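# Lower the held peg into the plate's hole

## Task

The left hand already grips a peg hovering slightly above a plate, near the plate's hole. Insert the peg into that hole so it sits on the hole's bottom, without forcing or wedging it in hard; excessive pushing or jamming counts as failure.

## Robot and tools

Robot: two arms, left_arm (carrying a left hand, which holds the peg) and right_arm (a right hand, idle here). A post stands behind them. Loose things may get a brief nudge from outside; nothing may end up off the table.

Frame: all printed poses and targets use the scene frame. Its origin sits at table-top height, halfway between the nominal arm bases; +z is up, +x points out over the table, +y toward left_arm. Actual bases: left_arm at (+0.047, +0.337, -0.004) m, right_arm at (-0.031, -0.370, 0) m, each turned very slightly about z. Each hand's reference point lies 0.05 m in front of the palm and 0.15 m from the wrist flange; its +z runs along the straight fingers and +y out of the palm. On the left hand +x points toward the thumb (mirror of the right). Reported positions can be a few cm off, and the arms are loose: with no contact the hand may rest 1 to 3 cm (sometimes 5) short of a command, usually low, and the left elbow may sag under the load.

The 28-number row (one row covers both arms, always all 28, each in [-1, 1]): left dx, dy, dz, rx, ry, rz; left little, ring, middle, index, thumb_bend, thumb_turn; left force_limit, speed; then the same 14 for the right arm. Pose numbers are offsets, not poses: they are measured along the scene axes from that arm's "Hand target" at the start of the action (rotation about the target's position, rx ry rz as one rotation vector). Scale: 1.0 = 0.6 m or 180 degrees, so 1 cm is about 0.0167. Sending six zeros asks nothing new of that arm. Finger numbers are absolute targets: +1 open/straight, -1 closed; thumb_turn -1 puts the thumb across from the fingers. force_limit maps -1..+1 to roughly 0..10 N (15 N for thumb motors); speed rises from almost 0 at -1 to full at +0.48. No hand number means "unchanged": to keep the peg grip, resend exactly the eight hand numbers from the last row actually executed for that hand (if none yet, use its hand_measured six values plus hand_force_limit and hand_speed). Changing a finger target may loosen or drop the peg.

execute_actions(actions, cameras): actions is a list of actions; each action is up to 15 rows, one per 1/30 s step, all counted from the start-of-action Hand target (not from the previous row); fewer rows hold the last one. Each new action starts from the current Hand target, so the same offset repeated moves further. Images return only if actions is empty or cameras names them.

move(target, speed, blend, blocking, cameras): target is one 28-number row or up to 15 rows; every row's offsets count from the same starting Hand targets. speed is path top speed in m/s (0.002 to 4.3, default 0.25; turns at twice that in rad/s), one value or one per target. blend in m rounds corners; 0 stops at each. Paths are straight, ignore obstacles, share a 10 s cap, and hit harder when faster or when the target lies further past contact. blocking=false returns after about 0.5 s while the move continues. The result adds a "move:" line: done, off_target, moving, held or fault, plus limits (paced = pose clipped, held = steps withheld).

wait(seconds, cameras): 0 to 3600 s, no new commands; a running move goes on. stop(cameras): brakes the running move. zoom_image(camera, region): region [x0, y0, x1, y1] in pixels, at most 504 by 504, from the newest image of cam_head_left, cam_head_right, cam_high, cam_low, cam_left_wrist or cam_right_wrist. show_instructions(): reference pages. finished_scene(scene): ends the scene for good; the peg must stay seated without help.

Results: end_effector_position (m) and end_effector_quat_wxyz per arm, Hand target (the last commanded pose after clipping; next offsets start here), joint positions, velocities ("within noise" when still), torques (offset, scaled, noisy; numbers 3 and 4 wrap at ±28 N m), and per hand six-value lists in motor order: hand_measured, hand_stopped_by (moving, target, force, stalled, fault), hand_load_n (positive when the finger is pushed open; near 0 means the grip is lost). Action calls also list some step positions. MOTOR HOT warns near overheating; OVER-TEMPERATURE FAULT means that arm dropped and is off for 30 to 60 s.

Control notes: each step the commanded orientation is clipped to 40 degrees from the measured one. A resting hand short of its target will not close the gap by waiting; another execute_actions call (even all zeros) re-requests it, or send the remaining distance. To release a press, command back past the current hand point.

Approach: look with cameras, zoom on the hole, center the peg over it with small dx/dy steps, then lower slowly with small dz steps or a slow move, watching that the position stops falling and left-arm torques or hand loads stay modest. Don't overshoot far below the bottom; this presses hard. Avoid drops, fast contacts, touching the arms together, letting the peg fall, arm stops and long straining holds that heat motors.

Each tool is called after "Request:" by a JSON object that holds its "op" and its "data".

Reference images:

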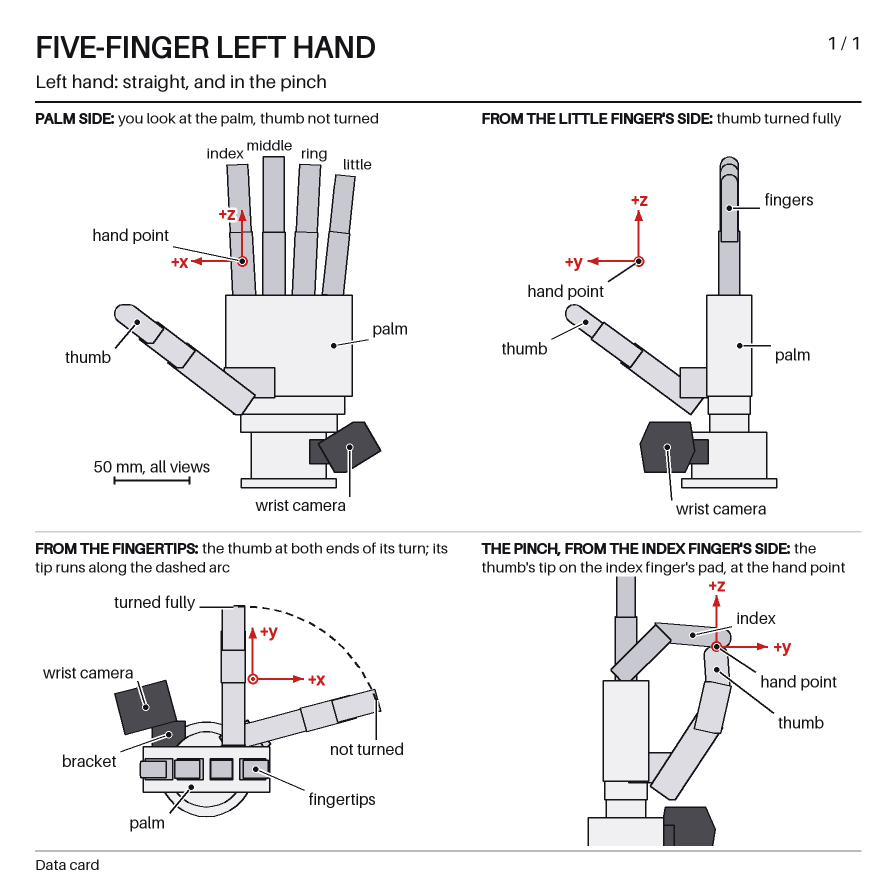

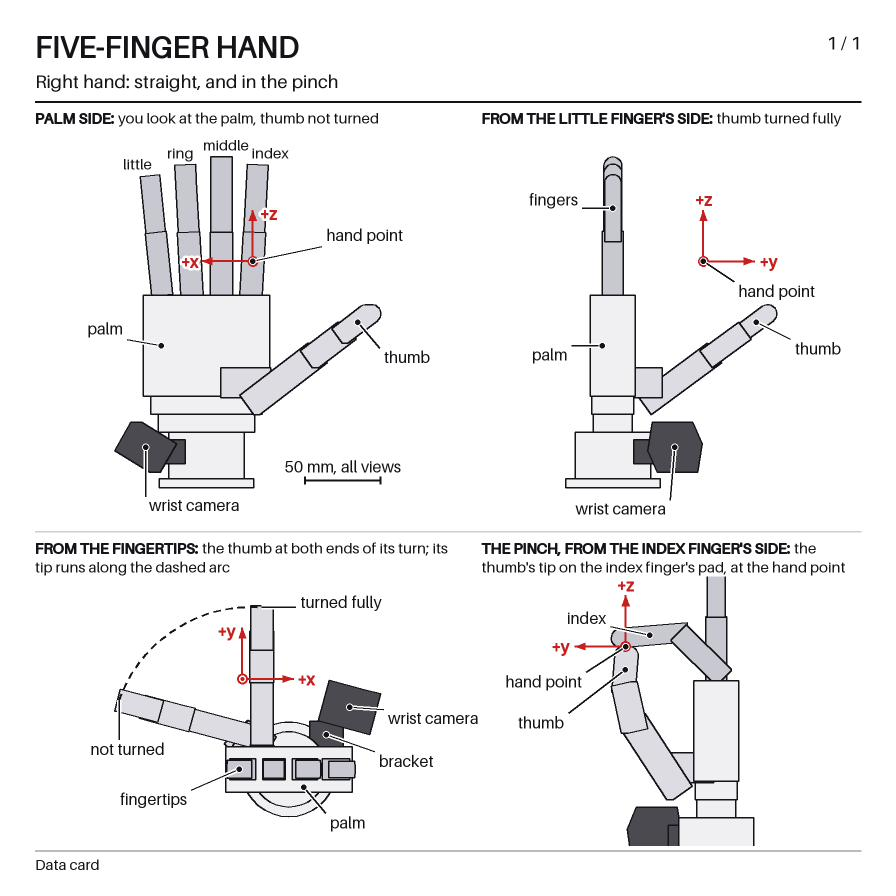

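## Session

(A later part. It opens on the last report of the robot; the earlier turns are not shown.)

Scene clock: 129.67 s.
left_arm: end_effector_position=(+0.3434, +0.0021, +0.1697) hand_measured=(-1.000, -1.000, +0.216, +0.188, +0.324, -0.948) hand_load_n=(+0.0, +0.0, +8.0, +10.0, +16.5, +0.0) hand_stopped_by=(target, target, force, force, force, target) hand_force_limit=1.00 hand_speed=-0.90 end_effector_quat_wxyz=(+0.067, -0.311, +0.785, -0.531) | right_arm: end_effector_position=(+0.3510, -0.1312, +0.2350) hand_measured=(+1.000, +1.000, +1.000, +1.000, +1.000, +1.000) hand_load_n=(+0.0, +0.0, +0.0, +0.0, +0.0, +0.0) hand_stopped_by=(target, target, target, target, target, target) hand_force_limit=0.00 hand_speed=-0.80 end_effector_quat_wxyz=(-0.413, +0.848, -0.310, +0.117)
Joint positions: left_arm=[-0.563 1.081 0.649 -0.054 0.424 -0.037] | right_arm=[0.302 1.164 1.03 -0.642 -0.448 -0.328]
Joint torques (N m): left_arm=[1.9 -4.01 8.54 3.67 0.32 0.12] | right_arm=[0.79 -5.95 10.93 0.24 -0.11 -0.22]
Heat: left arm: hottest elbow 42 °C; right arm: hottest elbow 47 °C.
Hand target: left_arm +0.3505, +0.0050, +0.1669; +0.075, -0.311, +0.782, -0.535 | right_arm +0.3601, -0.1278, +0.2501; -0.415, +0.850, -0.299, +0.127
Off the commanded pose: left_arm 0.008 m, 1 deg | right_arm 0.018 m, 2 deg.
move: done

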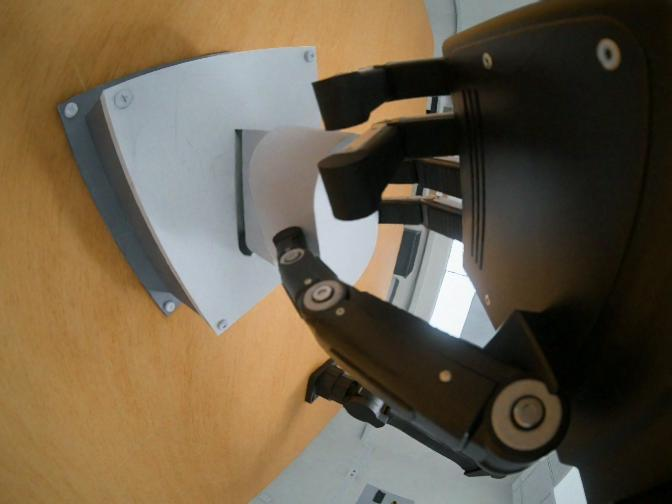

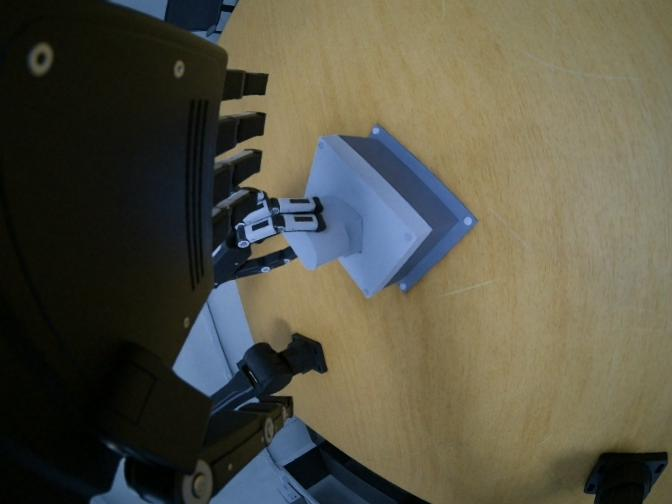

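Request:
{"op": "move", "data": {"target": [[-0.0115,-0.0287,0.0752,0,0,0.0,-1,-1,0.216,0.188,0.324,-0.948,1.0,-0.9,0,0,0,0,0,0,1,1,1,1,1,1,0,-0.8],[-0.0223,-0.015,0.0142,0,0,0.0,-1,-1,0.216,0.188,0.324,-0.948,1.0,-0.9,0,0,0,0,0,0,1,1,1,1,1,1,0,-0.8],[-0.0085,-0.0012,0.0147,0,0,0.0,-1,-1,0.216,0.188,0.324,-0.948,1.0,-0.9,0,0,0,0,0,0,1,1,1,1,1,1,0,-0.8]], "speed": [0.06,0.05,0.01], "cameras": ["cam_left_wrist","cam_right_wrist"]}}

Request:
{"op": "zoom_image", "data": {"camera": "cam_right_wrist", "region": [310, 180, 390, 270]}}

Request:
{"op": "zoom_image", "data": {"camera": "cam_left_wrist", "region": [215, 105, 275, 165]}}

Request:
{"op": "zoom_image", "data": {"camera": "cam_left_wrist", "region": [220, 205, 280, 265]}}

Scene clock: 139.13 s.
left_arm: end_effector_position=(+0.3382, +0.0047, +0.1709) hand_measured=(-1.000, -1.000, +0.216, +0.188, +0.324, -0.948) hand_load_n=(+0.0, +0.0, +8.0, +9.5, +16.5, +0.0) hand_stopped_by=(target, target, force, force, force, target) hand_force_limit=1.00 hand_speed=-0.90 end_effector_quat_wxyz=(+0.068, -0.315, +0.787, -0.526) | right_arm: end_effector_position=(+0.3510, -0.1312, +0.2350) hand_measured=(+1.000, +1.000, +1.000, +1.000, +1.000, +1.000) hand_load_n=(+0.0, +0.0, +0.0, +0.0, +0.0, +0.0) hand_stopped_by=(target, target, target, target, target, target) hand_force_limit=0.00 hand_speed=-0.80 end_effector_quat_wxyz=(-0.413, +0.848, -0.310, +0.117)
Joint positions: left_arm=[-0.571 1.061 0.647 -0.084 0.409 -0.04] | right_arm=[0.302 1.164 1.03 -0.642 -0.448 -0.328]
Joint torques (N m): left_arm=[1.49 -4.19 9.52 3.62 0.57 0.11] | right_arm=[0.85 -5.95 10.92 0.23 -0.11 -0.22]
Heat: left arm: hottest elbow 42 °C; right arm: hottest elbow 48 °C.
Hand target: left_arm +0.3455, +0.0042, +0.1758; +0.075, -0.311, +0.782, -0.536 | right_arm +0.3601, -0.1278, +0.2501; -0.415, +0.850, -0.299, +0.127
Off the commanded pose: left_arm 0.009 m, 2 deg | right_arm 0.018 m, 2 deg.
move: done

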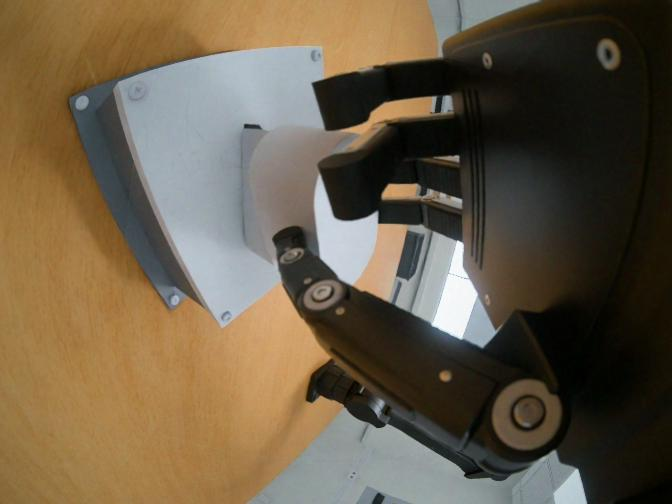

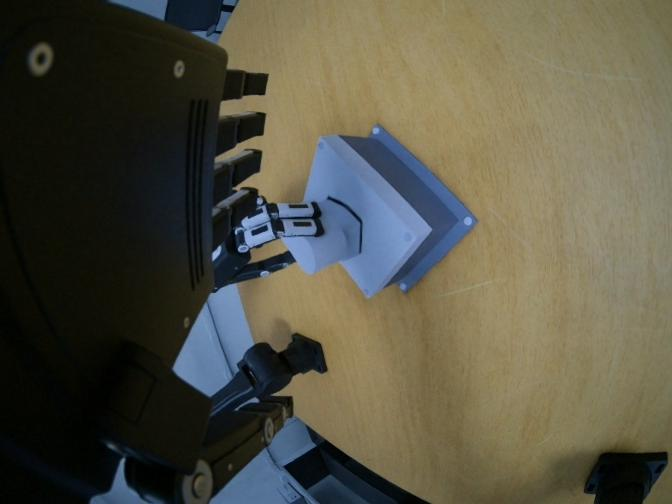

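Scaled by 5.600 from the camera's image (finer frame: 960x720).

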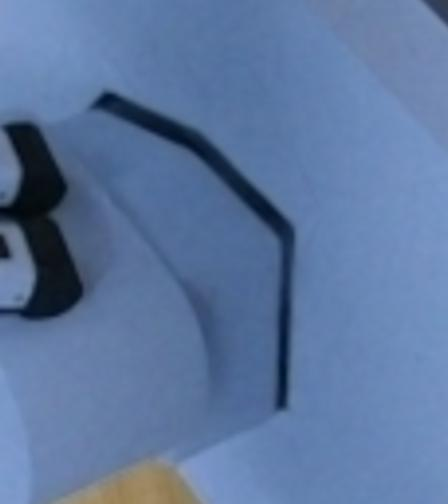

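Scaled by 8.400 from the camera's image (finer frame: 960x720).

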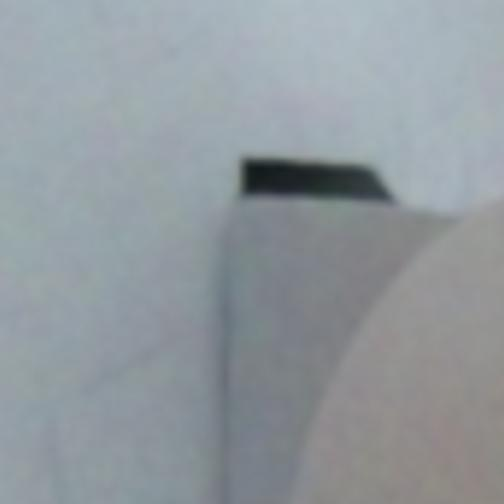

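Scaled by 8.400 from the camera's image (finer frame: 960x720).

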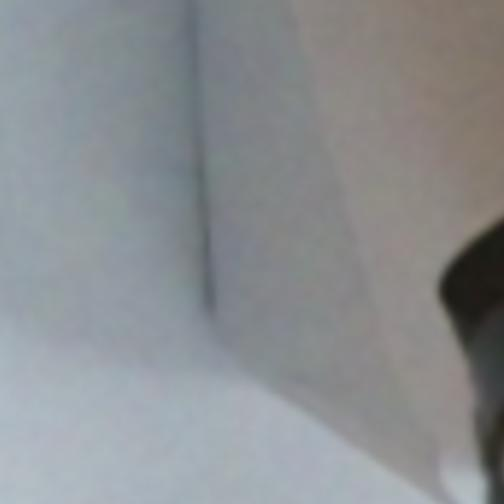

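Request:
{"op": "move", "data": {"target": [[-0.0025,-0.0287,0.0603,0,0,-0.0036,-1,-1,0.216,0.188,0.324,-0.948,1.0,-0.9,0,0,0,0,0,0,1,1,1,1,1,1,0,-0.8],[-0.0153,-0.0175,-0.0028,0,0,-0.0036,-1,-1,0.216,0.188,0.324,-0.948,1.0,-0.9,0,0,0,0,0,0,1,1,1,1,1,1,0,-0.8],[-0.0002,-0.0025,-0.0025,0,0,-0.0036,-1,-1,0.216,0.188,0.324,-0.948,1.0,-0.9,0,0,0,0,0,0,1,1,1,1,1,1,0,-0.8]], "speed": [0.06,0.05,0.01], "cameras": ["cam_left_wrist","cam_right_wrist"]}}

Request:
{"op": "zoom_image", "data": {"camera": "cam_right_wrist", "region": [310, 180, 390, 270]}}

Request:
{"op": "zoom_image", "data": {"camera": "cam_left_wrist", "region": [230, 110, 260, 140]}}

Request:
{"op": "zoom_image", "data": {"camera": "cam_left_wrist", "region": [230, 230, 265, 265]}}

Scene clock: 145.23 s.
left_arm: end_effector_position=(+0.3378, +0.0031, +0.1694) hand_measured=(-1.000, -1.000, +0.216, +0.188, +0.324, -0.948) hand_load_n=(+0.0, +0.0, +8.0, +9.5, +16.0, +0.0) hand_stopped_by=(target, target, force, force, force, target) hand_force_limit=1.00 hand_speed=-0.90 end_effector_quat_wxyz=(+0.064, -0.313, +0.788, -0.526) | right_arm: end_effector_position=(+0.3510, -0.1312, +0.2350) hand_measured=(+1.000, +1.000, +1.000, +1.000, +1.000, +1.000) hand_load_n=(+0.0, +0.0, +0.0, +0.0, +0.0, +0.0) hand_stopped_by=(target, target, target, target, target, target) hand_force_limit=0.00 hand_speed=-0.80 end_effector_quat_wxyz=(-0.413, +0.848, -0.310, +0.117)
Joint positions: left_arm=[-0.571 1.069 0.648 -0.079 0.419 -0.039] | right_arm=[0.302 1.164 1.03 -0.642 -0.448 -0.328]
Joint torques (N m): left_arm=[1.55 -4.25 9.52 3.58 0.58 0.13] | right_arm=[0.79 -5.95 10.93 0.24 -0.11 -0.22]
Heat: left arm: hottest elbow 43 °C; right arm: hottest elbow 49 °C.
Hand target: left_arm +0.3452, +0.0028, +0.1742; +0.072, -0.306, +0.784, -0.536 | right_arm +0.3601, -0.1278, +0.2501; -0.415, +0.850, -0.299, +0.127
Off the commanded pose: left_arm 0.009 m, 2 deg | right_arm 0.018 m, 2 deg.
move: done

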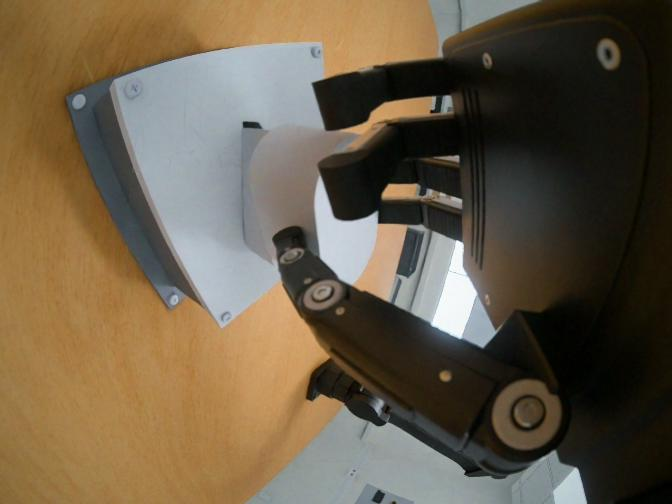

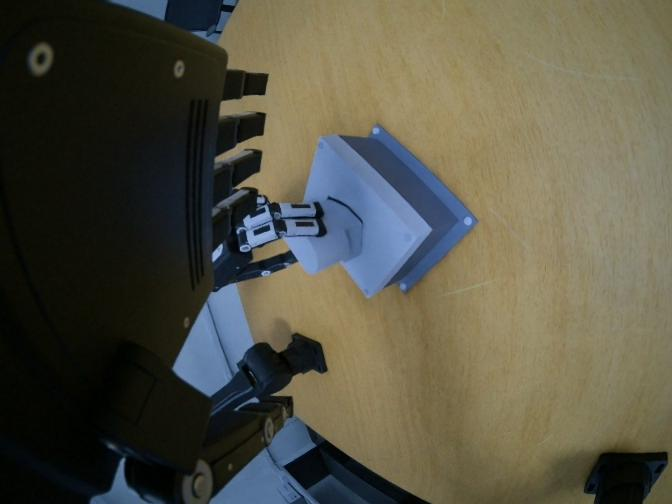

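Scaled by 5.600 from the camera's image (finer frame: 960x720).

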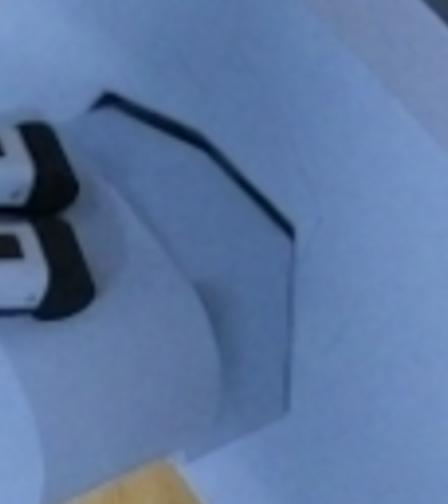

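Scaled by 16.800 from the camera's image (finer frame: 960x720).

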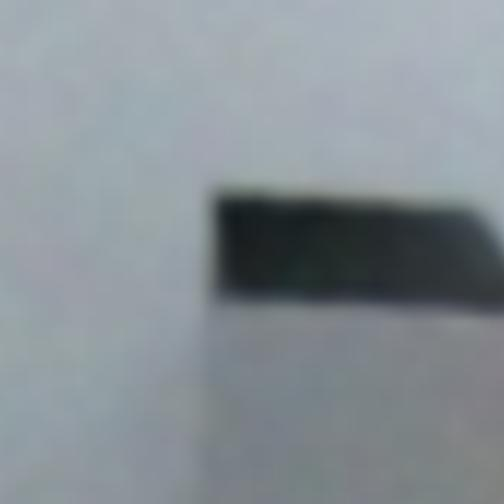

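Scaled by 14.400 from the camera's image (finer frame: 960x720).

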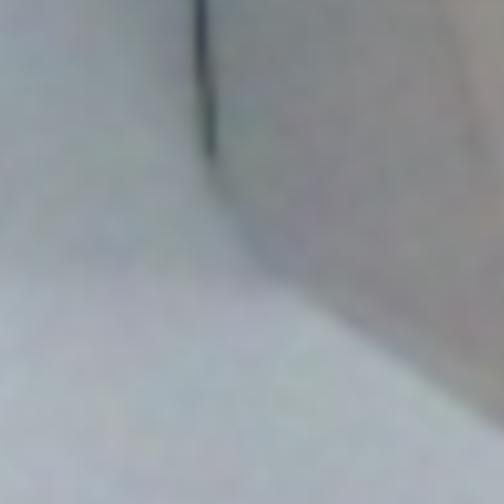

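Request:
{"op": "move", "data": {"target": [[-0.002,-0.0263,0.063,-0.0076,0.0175,0,-1,-1,0.216,0.188,0.324,-0.948,1.0,-0.9,0,0,0,0,0,0,1,1,1,1,1,1,0,-0.8],[-0.012,-0.0127,0.0085,-0.0076,0.0175,0,-1,-1,0.216,0.188,0.324,-0.948,1.0,-0.9,0,0,0,0,0,0,1,1,1,1,1,1,0,-0.8],[0.0032,0.0022,0.0095,-0.0076,0.0175,0,-1,-1,0.216,0.188,0.324,-0.948,1.0,-0.9,0,0,0,0,0,0,1,1,1,1,1,1,0,-0.8]], "speed": [0.06,0.05,0.015], "cameras": ["cam_left_wrist","cam_right_wrist","cam_low"]}}

Request:
{"op": "zoom_image", "data": {"camera": "cam_right_wrist", "region": [310, 180, 390, 270]}}

Request:
{"op": "zoom_image", "data": {"camera": "cam_left_wrist", "region": [215, 105, 275, 165]}}

Request:
{"op": "zoom_image", "data": {"camera": "cam_left_wrist", "region": [220, 205, 280, 265]}}

Scene clock: 152.97 s.
left_arm: end_effector_position=(+0.3399, +0.0043, +0.1751) hand_measured=(-1.000, -1.000, +0.216, +0.188, +0.324, -0.948) hand_load_n=(+0.0, +0.0, +8.0, +9.5, +16.0, +0.0) hand_stopped_by=(target, target, force, force, force, target) hand_force_limit=1.00 hand_speed=-0.90 end_effector_quat_wxyz=(+0.039, -0.327, +0.783, -0.527) | right_arm: end_effector_position=(+0.3510, -0.1312, +0.2350) hand_measured=(+1.000, +1.000, +1.000, +1.000, +1.000, +1.000) hand_load_n=(+0.0, +0.0, +0.0, +0.0, +0.0, +0.0) hand_stopped_by=(target, target, target, target, target, target) hand_force_limit=0.00 hand_speed=-0.80 end_effector_quat_wxyz=(-0.413, +0.848, -0.310, +0.117)
Joint positions: left_arm=[-0.544 1.08 0.668 -0.104 0.465 -0.071] | right_arm=[0.302 1.164 1.03 -0.642 -0.448 -0.328]
Joint torques (N m): left_arm=[1.44 -4.42 9.68 3.43 0.63 0.12] | right_arm=[0.79 -5.95 10.93 0.24 -0.11 -0.22]
Heat: left arm: hottest elbow 43 °C; right arm: hottest elbow 49 °C.
Hand target: left_arm +0.3472, +0.0040, +0.1801; +0.047, -0.322, +0.779, -0.537 | right_arm +0.3601, -0.1278, +0.2501; -0.415, +0.850, -0.299, +0.127
Off the commanded pose: left_arm 0.009 m, 2 deg | right_arm 0.018 m, 2 deg.
move: done
Images, in order (width x height): cam_low 896x504, cam_left_wrist 672x504, cam_right_wrist 672x504.

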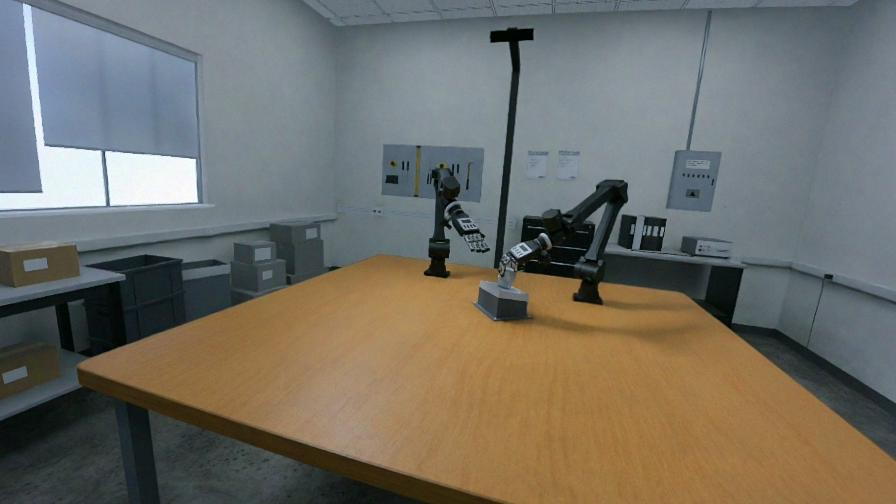

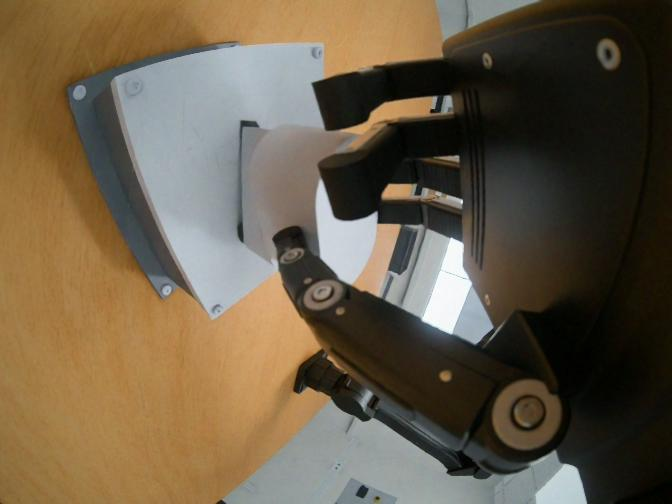

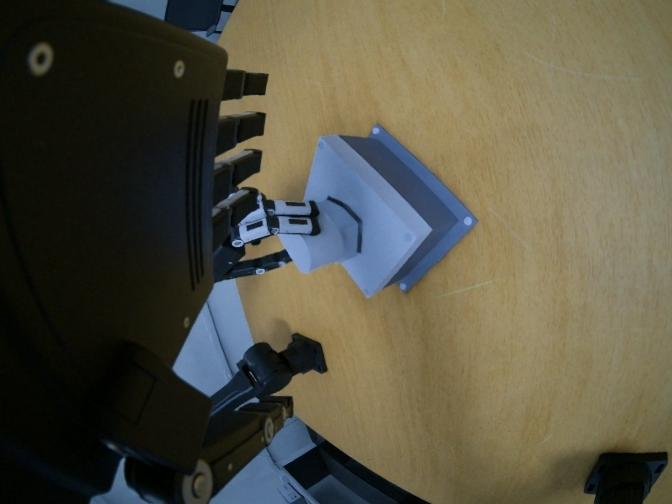

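Scaled by 5.600 from the camera's image (finer frame: 960x720).

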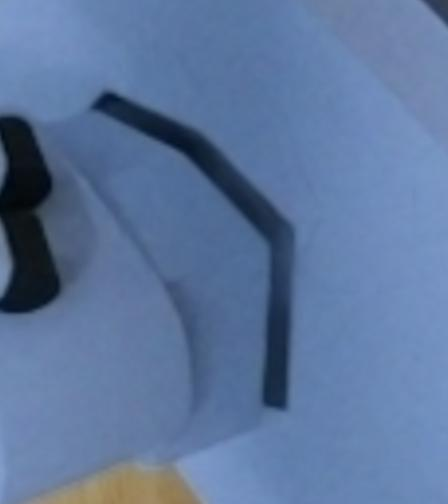

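Scaled by 8.400 from the camera's image (finer frame: 960x720).

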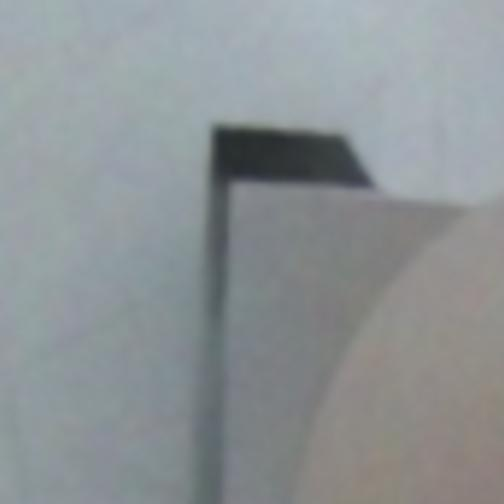

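Scaled by 8.400 from the camera's image (finer frame: 960x720).

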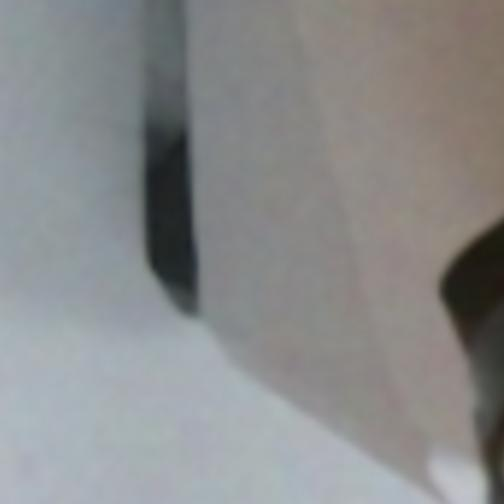

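Request:
{"op": "move", "data": {"target": [0.0022,-0.002,-0.0033,0,0,0,-1,-1,0.216,0.188,0.324,-0.948,1.0,-0.9,0,0,0,0,0,0,1,1,1,1,1,1,0,-0.8], "speed": 0.02, "cameras": ["cam_left_wrist","cam_right_wrist","cam_high"]}}

Request:
{"op": "zoom_image", "data": {"camera": "cam_right_wrist", "region": [310, 180, 390, 270]}}

Request:
{"op": "zoom_image", "data": {"camera": "cam_left_wrist", "region": [215, 105, 275, 165]}}

Request:
{"op": "zoom_image", "data": {"camera": "cam_left_wrist", "region": [220, 205, 280, 265]}}

Request:
{"op": "zoom_image", "data": {"camera": "cam_high", "region": [450, 205, 485, 245]}}

Scene clock: 155.50 s.
left_arm: end_effector_position=(+0.3404, +0.0040, +0.1717) hand_measured=(-1.000, -1.000, +0.216, +0.188, +0.324, -0.948) hand_load_n=(+0.0, +0.0, +8.0, +10.0, +16.0, +0.0) hand_stopped_by=(target, target, force, force, force, target) hand_force_limit=1.00 hand_speed=-0.90 end_effector_quat_wxyz=(+0.038, -0.329, +0.785, -0.524) | right_arm: end_effector_position=(+0.3510, -0.1312, +0.2350) hand_measured=(+1.000, +1.000, +1.000, +1.000, +1.000, +1.000) hand_load_n=(-0.5, +0.0, +0.0, +0.0, +0.0, -0.5) hand_stopped_by=(target, target, target, target, target, target) hand_force_limit=0.00 hand_speed=-0.80 end_effector_quat_wxyz=(-0.413, +0.848, -0.310, +0.117)
Joint positions: left_arm=[-0.544 1.089 0.668 -0.103 0.465 -0.071] | right_arm=[0.302 1.164 1.03 -0.642 -0.448 -0.328]
Joint torques (N m): left_arm=[1.44 -4.6 9.59 3.77 0.6 0.11] | right_arm=[0.79 -5.95 10.93 0.25 -0.11 -0.22]
Heat: left arm: hottest elbow 43 °C; right arm: hottest elbow 49 °C.
Hand target: left_arm +0.3486, +0.0028, +0.1782; +0.047, -0.322, +0.779, -0.537 | right_arm +0.3601, -0.1278, +0.2501; -0.415, +0.850, -0.299, +0.127
Off the commanded pose: left_arm 0.010 m, 2 deg | right_arm 0.018 m, 2 deg.
move: done
Images, in order (width x height): cam_high 896x504, cam_left_wrist 672x504, cam_right_wrist 672x504.

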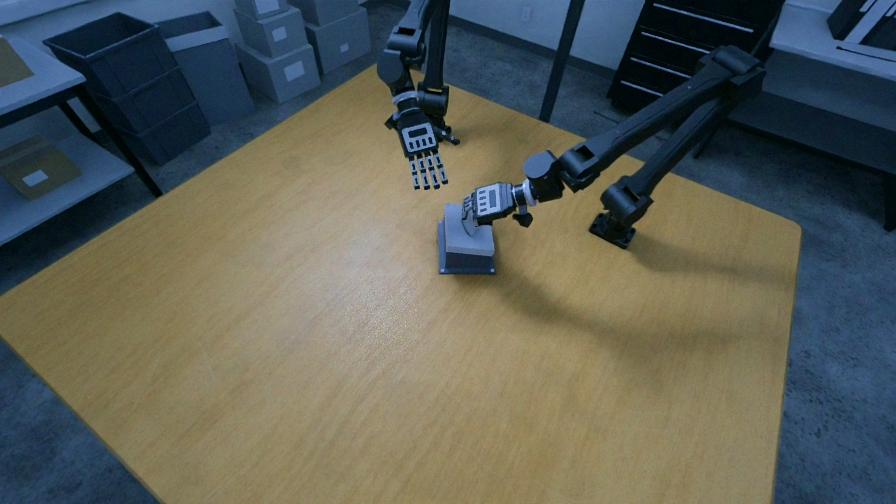

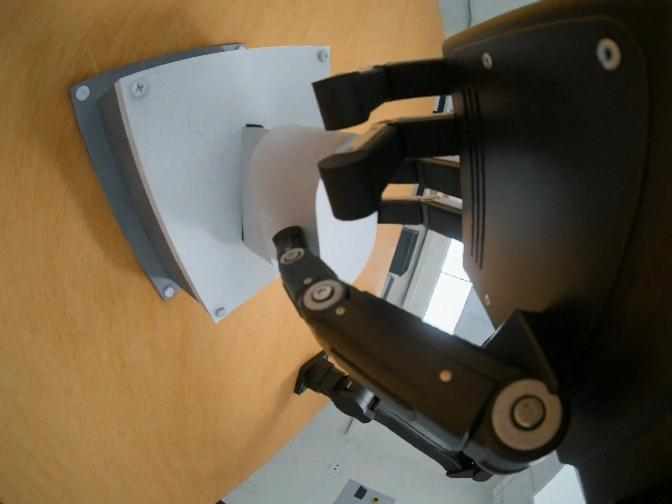

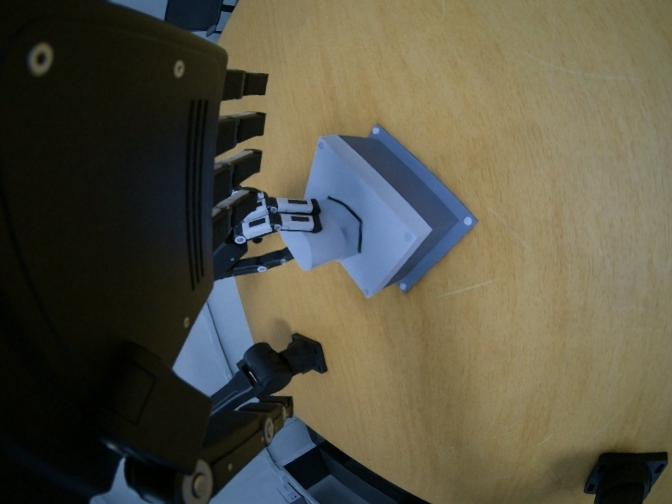

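Scaled by 5.600 from the camera's image (finer frame: 960x720).

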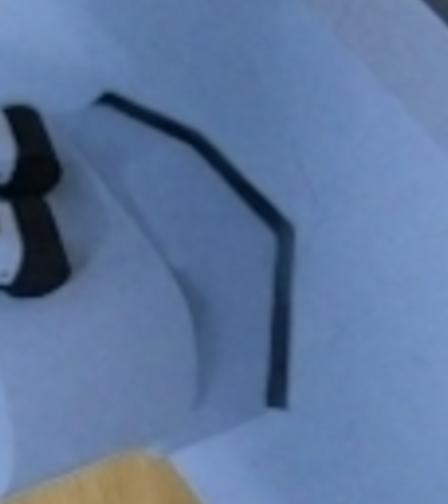

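Scaled by 8.400 from the camera's image (finer frame: 960x720).

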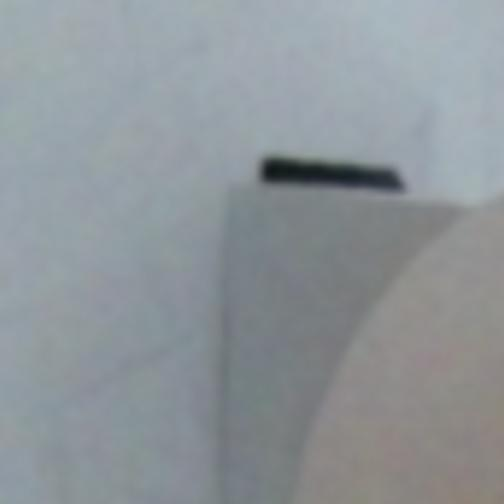

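Scaled by 8.400 from the camera's image (finer frame: 960x720).

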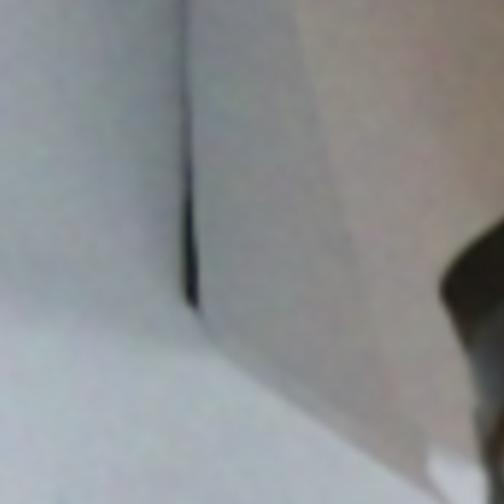

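Scaled by 12.600 from the camera's image (finer frame: 1280x720).

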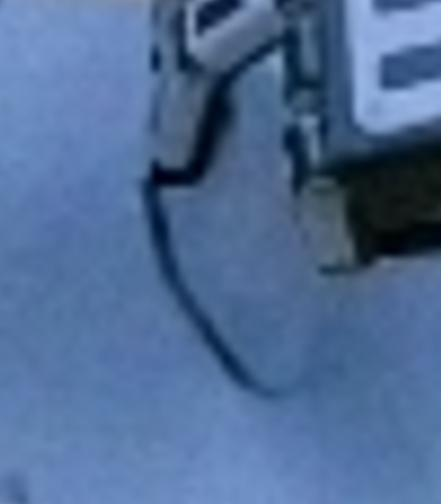

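Request:
{"op": "move", "data": {"target": [[-0.0085,-0.035,0.068,0,0,0,-1,-1,0.216,0.188,0.324,-0.948,1.0,-0.9,0,0,0,0,0,0,1,1,1,1,1,1,0,-0.8],[-0.0185,-0.0247,0.003,0,0,0,-1,-1,0.216,0.188,0.324,-0.948,1.0,-0.9,0,0,0,0,0,0,1,1,1,1,1,1,0,-0.8],[-0.0003,-0.0082,0.0025,0,0,0,-1,-1,0.216,0.188,0.324,-0.948,1.0,-0.9,0,0,0,0,0,0,1,1,1,1,1,1,0,-0.8]], "speed": [0.06,0.05,0.015], "cameras": ["cam_left_wrist","cam_right_wrist"]}}

Request:
{"op": "zoom_image", "data": {"camera": "cam_right_wrist", "region": [310, 180, 390, 270]}}

Request:
{"op": "zoom_image", "data": {"camera": "cam_left_wrist", "region": [215, 105, 275, 165]}}

Request:
{"op": "zoom_image", "data": {"camera": "cam_left_wrist", "region": [220, 205, 280, 265]}}

Scene clock: 159.90 s.
left_arm: end_effector_position=(+0.3405, -0.0013, +0.1737) hand_measured=(-1.000, -1.000, +0.216, +0.188, +0.324, -0.948) hand_load_n=(+0.0, +0.0, +8.0, +9.5, +16.0, +0.0) hand_stopped_by=(target, target, force, force, force, target) hand_force_limit=1.00 hand_speed=-0.90 end_effector_quat_wxyz=(+0.039, -0.328, +0.784, -0.526) | right_arm: end_effector_position=(+0.3510, -0.1312, +0.2350) hand_measured=(+1.000, +1.000, +1.000, +1.000, +1.000, +1.000) hand_load_n=(+0.0, +0.0, +0.0, -0.5, +0.0, +0.0) hand_stopped_by=(target, target, target, target, target, target) hand_force_limit=0.00 hand_speed=-0.80 end_effector_quat_wxyz=(-0.413, +0.848, -0.310, +0.117)
Joint positions: left_arm=[-0.558 1.094 0.674 -0.097 0.453 -0.079] | right_arm=[0.302 1.164 1.03 -0.642 -0.448 -0.328]
Joint torques (N m): left_arm=[1.55 -4.6 9.69 3.54 0.63 0.12] | right_arm=[0.79 -5.95 10.92 0.24 -0.11 -0.22]
Heat: left arm: hottest elbow 44 °C; right arm: hottest elbow 50 °C.
Hand target: left_arm +0.3484, -0.0020, +0.1795; +0.047, -0.322, +0.779, -0.537 | right_arm +0.3601, -0.1278, +0.2501; -0.415, +0.850, -0.299, +0.127
Off the commanded pose: left_arm 0.010 m, 2 deg | right_arm 0.018 m, 2 deg.
move: done

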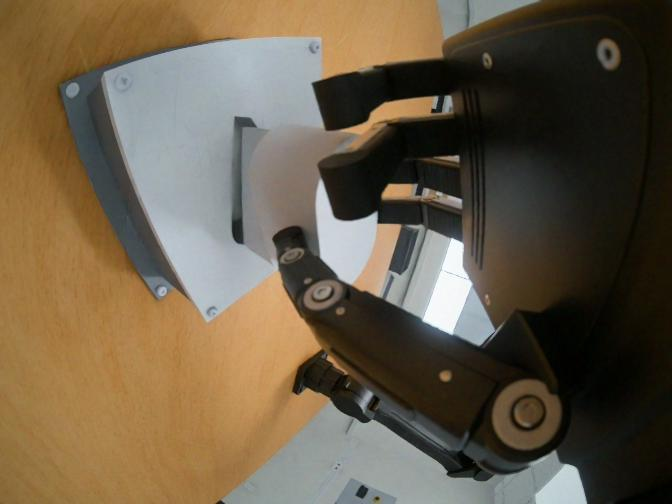

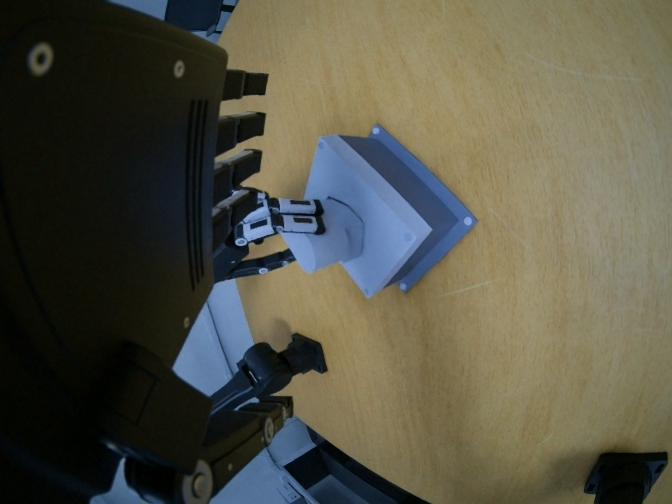

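Scaled by 5.600 from the camera's image (finer frame: 960x720).

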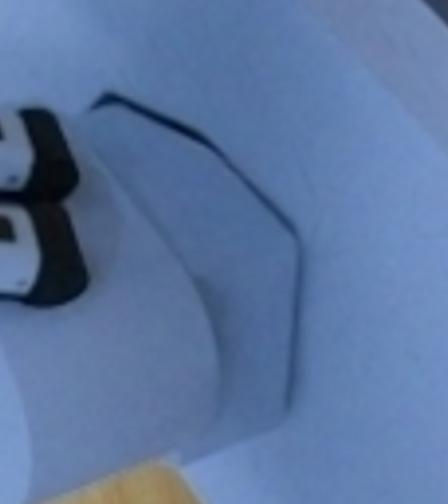

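Scaled by 8.400 from the camera's image (finer frame: 960x720).

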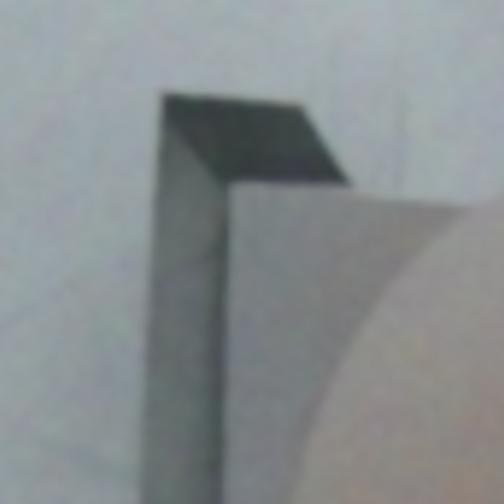

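Scaled by 8.400 from the camera's image (finer frame: 960x720).

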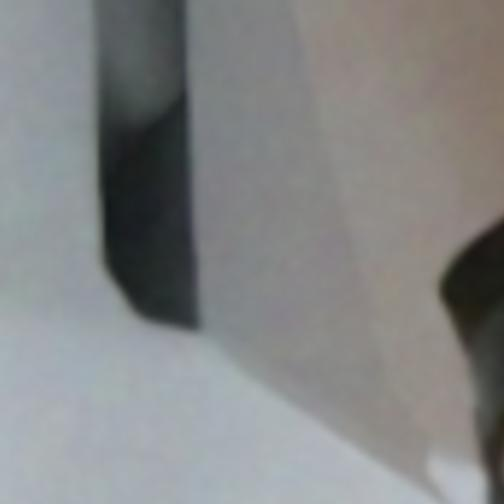

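Request:
{"op": "move", "data": {"target": [[-0.0073,-0.0178,0.0658,0,0,0,-1,-1,0.216,0.188,0.324,-0.948,1.0,-0.9,0,0,0,0,0,0,1,1,1,1,1,1,0,-0.8],[-0.0173,-0.0075,-0.0025,0,0,0,-1,-1,0.216,0.188,0.324,-0.948,1.0,-0.9,0,0,0,0,0,0,1,1,1,1,1,1,0,-0.8],[0.002,0.011,-0.0043,0,0,0,-1,-1,0.216,0.188,0.324,-0.948,1.0,-0.9,0,0,0,0,0,0,1,1,1,1,1,1,0,-0.8]], "speed": [0.06,0.05,0.012], "cameras": ["cam_left_wrist","cam_right_wrist"]}}

Request:
{"op": "zoom_image", "data": {"camera": "cam_right_wrist", "region": [310, 180, 390, 270]}}

Request:
{"op": "zoom_image", "data": {"camera": "cam_left_wrist", "region": [215, 105, 275, 165]}}

Request:
{"op": "zoom_image", "data": {"camera": "cam_left_wrist", "region": [220, 205, 280, 265]}}

Scene clock: 165.33 s.
left_arm: end_effector_position=(+0.3416, +0.0050, +0.1716) hand_measured=(-1.000, -1.000, +0.216, +0.188, +0.324, -0.948) hand_load_n=(+0.0, +0.0, +8.0, +9.5, +16.0, +0.0) hand_stopped_by=(target, target, force, force, force, target) hand_force_limit=1.00 hand_speed=-0.90 end_effector_quat_wxyz=(+0.038, -0.329, +0.783, -0.526) | right_arm: end_effector_position=(+0.3510, -0.1312, +0.2350) hand_measured=(+1.000, +1.000, +1.000, +1.000, +1.000, +1.000) hand_load_n=(+0.0, +0.0, +0.0, +0.0, +0.0, -0.5) hand_stopped_by=(target, target, target, target, target, target) hand_force_limit=0.00 hand_speed=-0.80 end_effector_quat_wxyz=(-0.413, +0.848, -0.310, +0.117)
Joint positions: left_arm=[-0.539 1.09 0.666 -0.097 0.47 -0.072] | right_arm=[0.302 1.164 1.03 -0.642 -0.448 -0.328]
Joint torques (N m): left_arm=[1.85 -4.42 9.62 3.54 0.62 0.14] | right_arm=[0.79 -5.95 10.95 0.23 -0.11 -0.22]
Heat: left arm: hottest elbow 44 °C; right arm: hottest elbow 50 °C.
Hand target: left_arm +0.3496, +0.0046, +0.1769; +0.047, -0.322, +0.779, -0.537 | right_arm +0.3601, -0.1278, +0.2501; -0.415, +0.850, -0.299, +0.127
Off the commanded pose: left_arm 0.010 m, 2 deg | right_arm 0.018 m, 2 deg.
move: done

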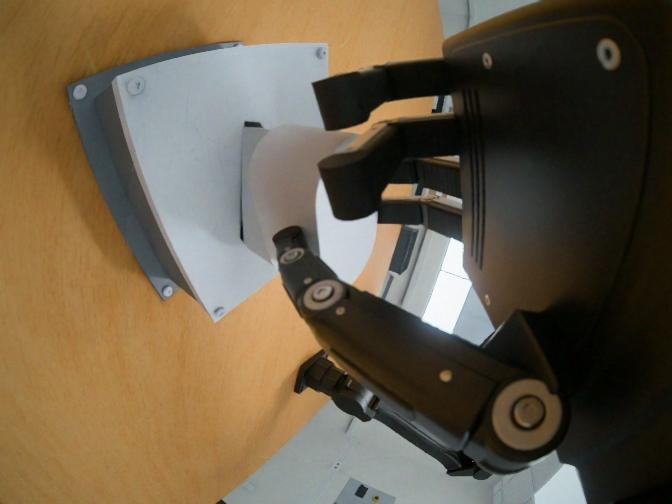

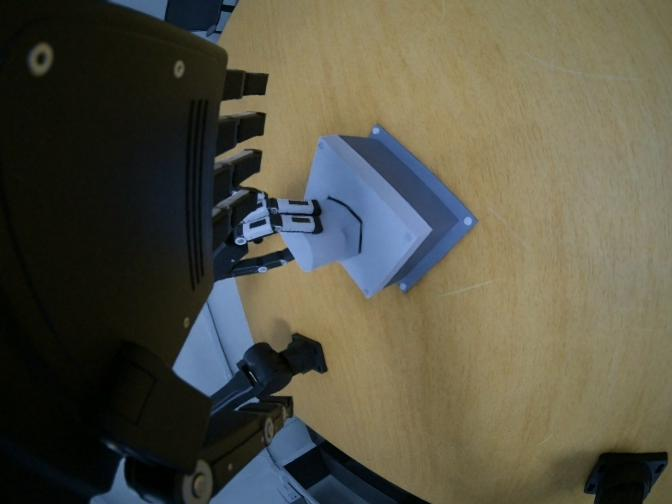

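Scaled by 5.600 from the camera's image (finer frame: 960x720).

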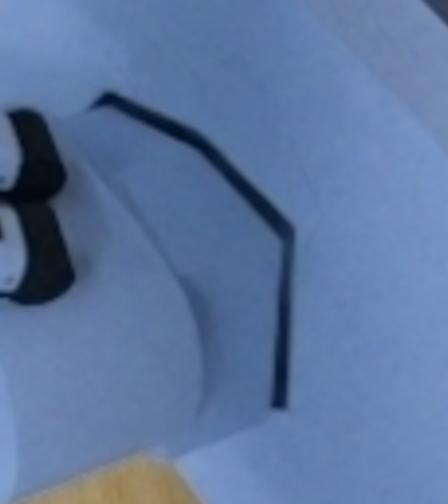

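Scaled by 8.400 from the camera's image (finer frame: 960x720).

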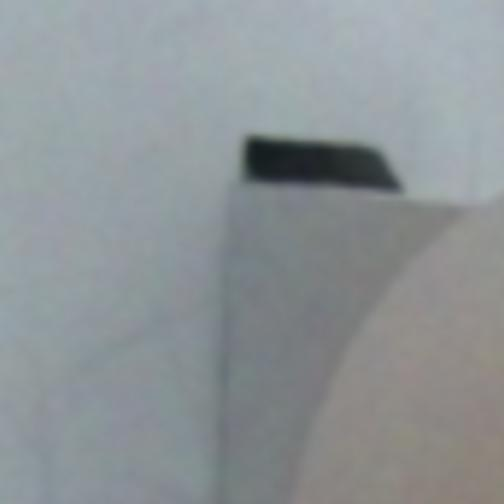

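Scaled by 8.400 from the camera's image (finer frame: 960x720).

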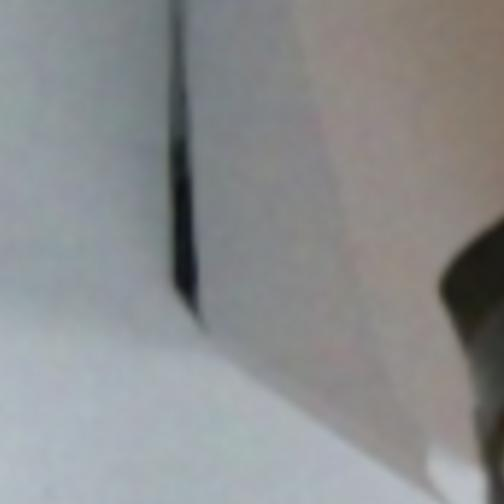

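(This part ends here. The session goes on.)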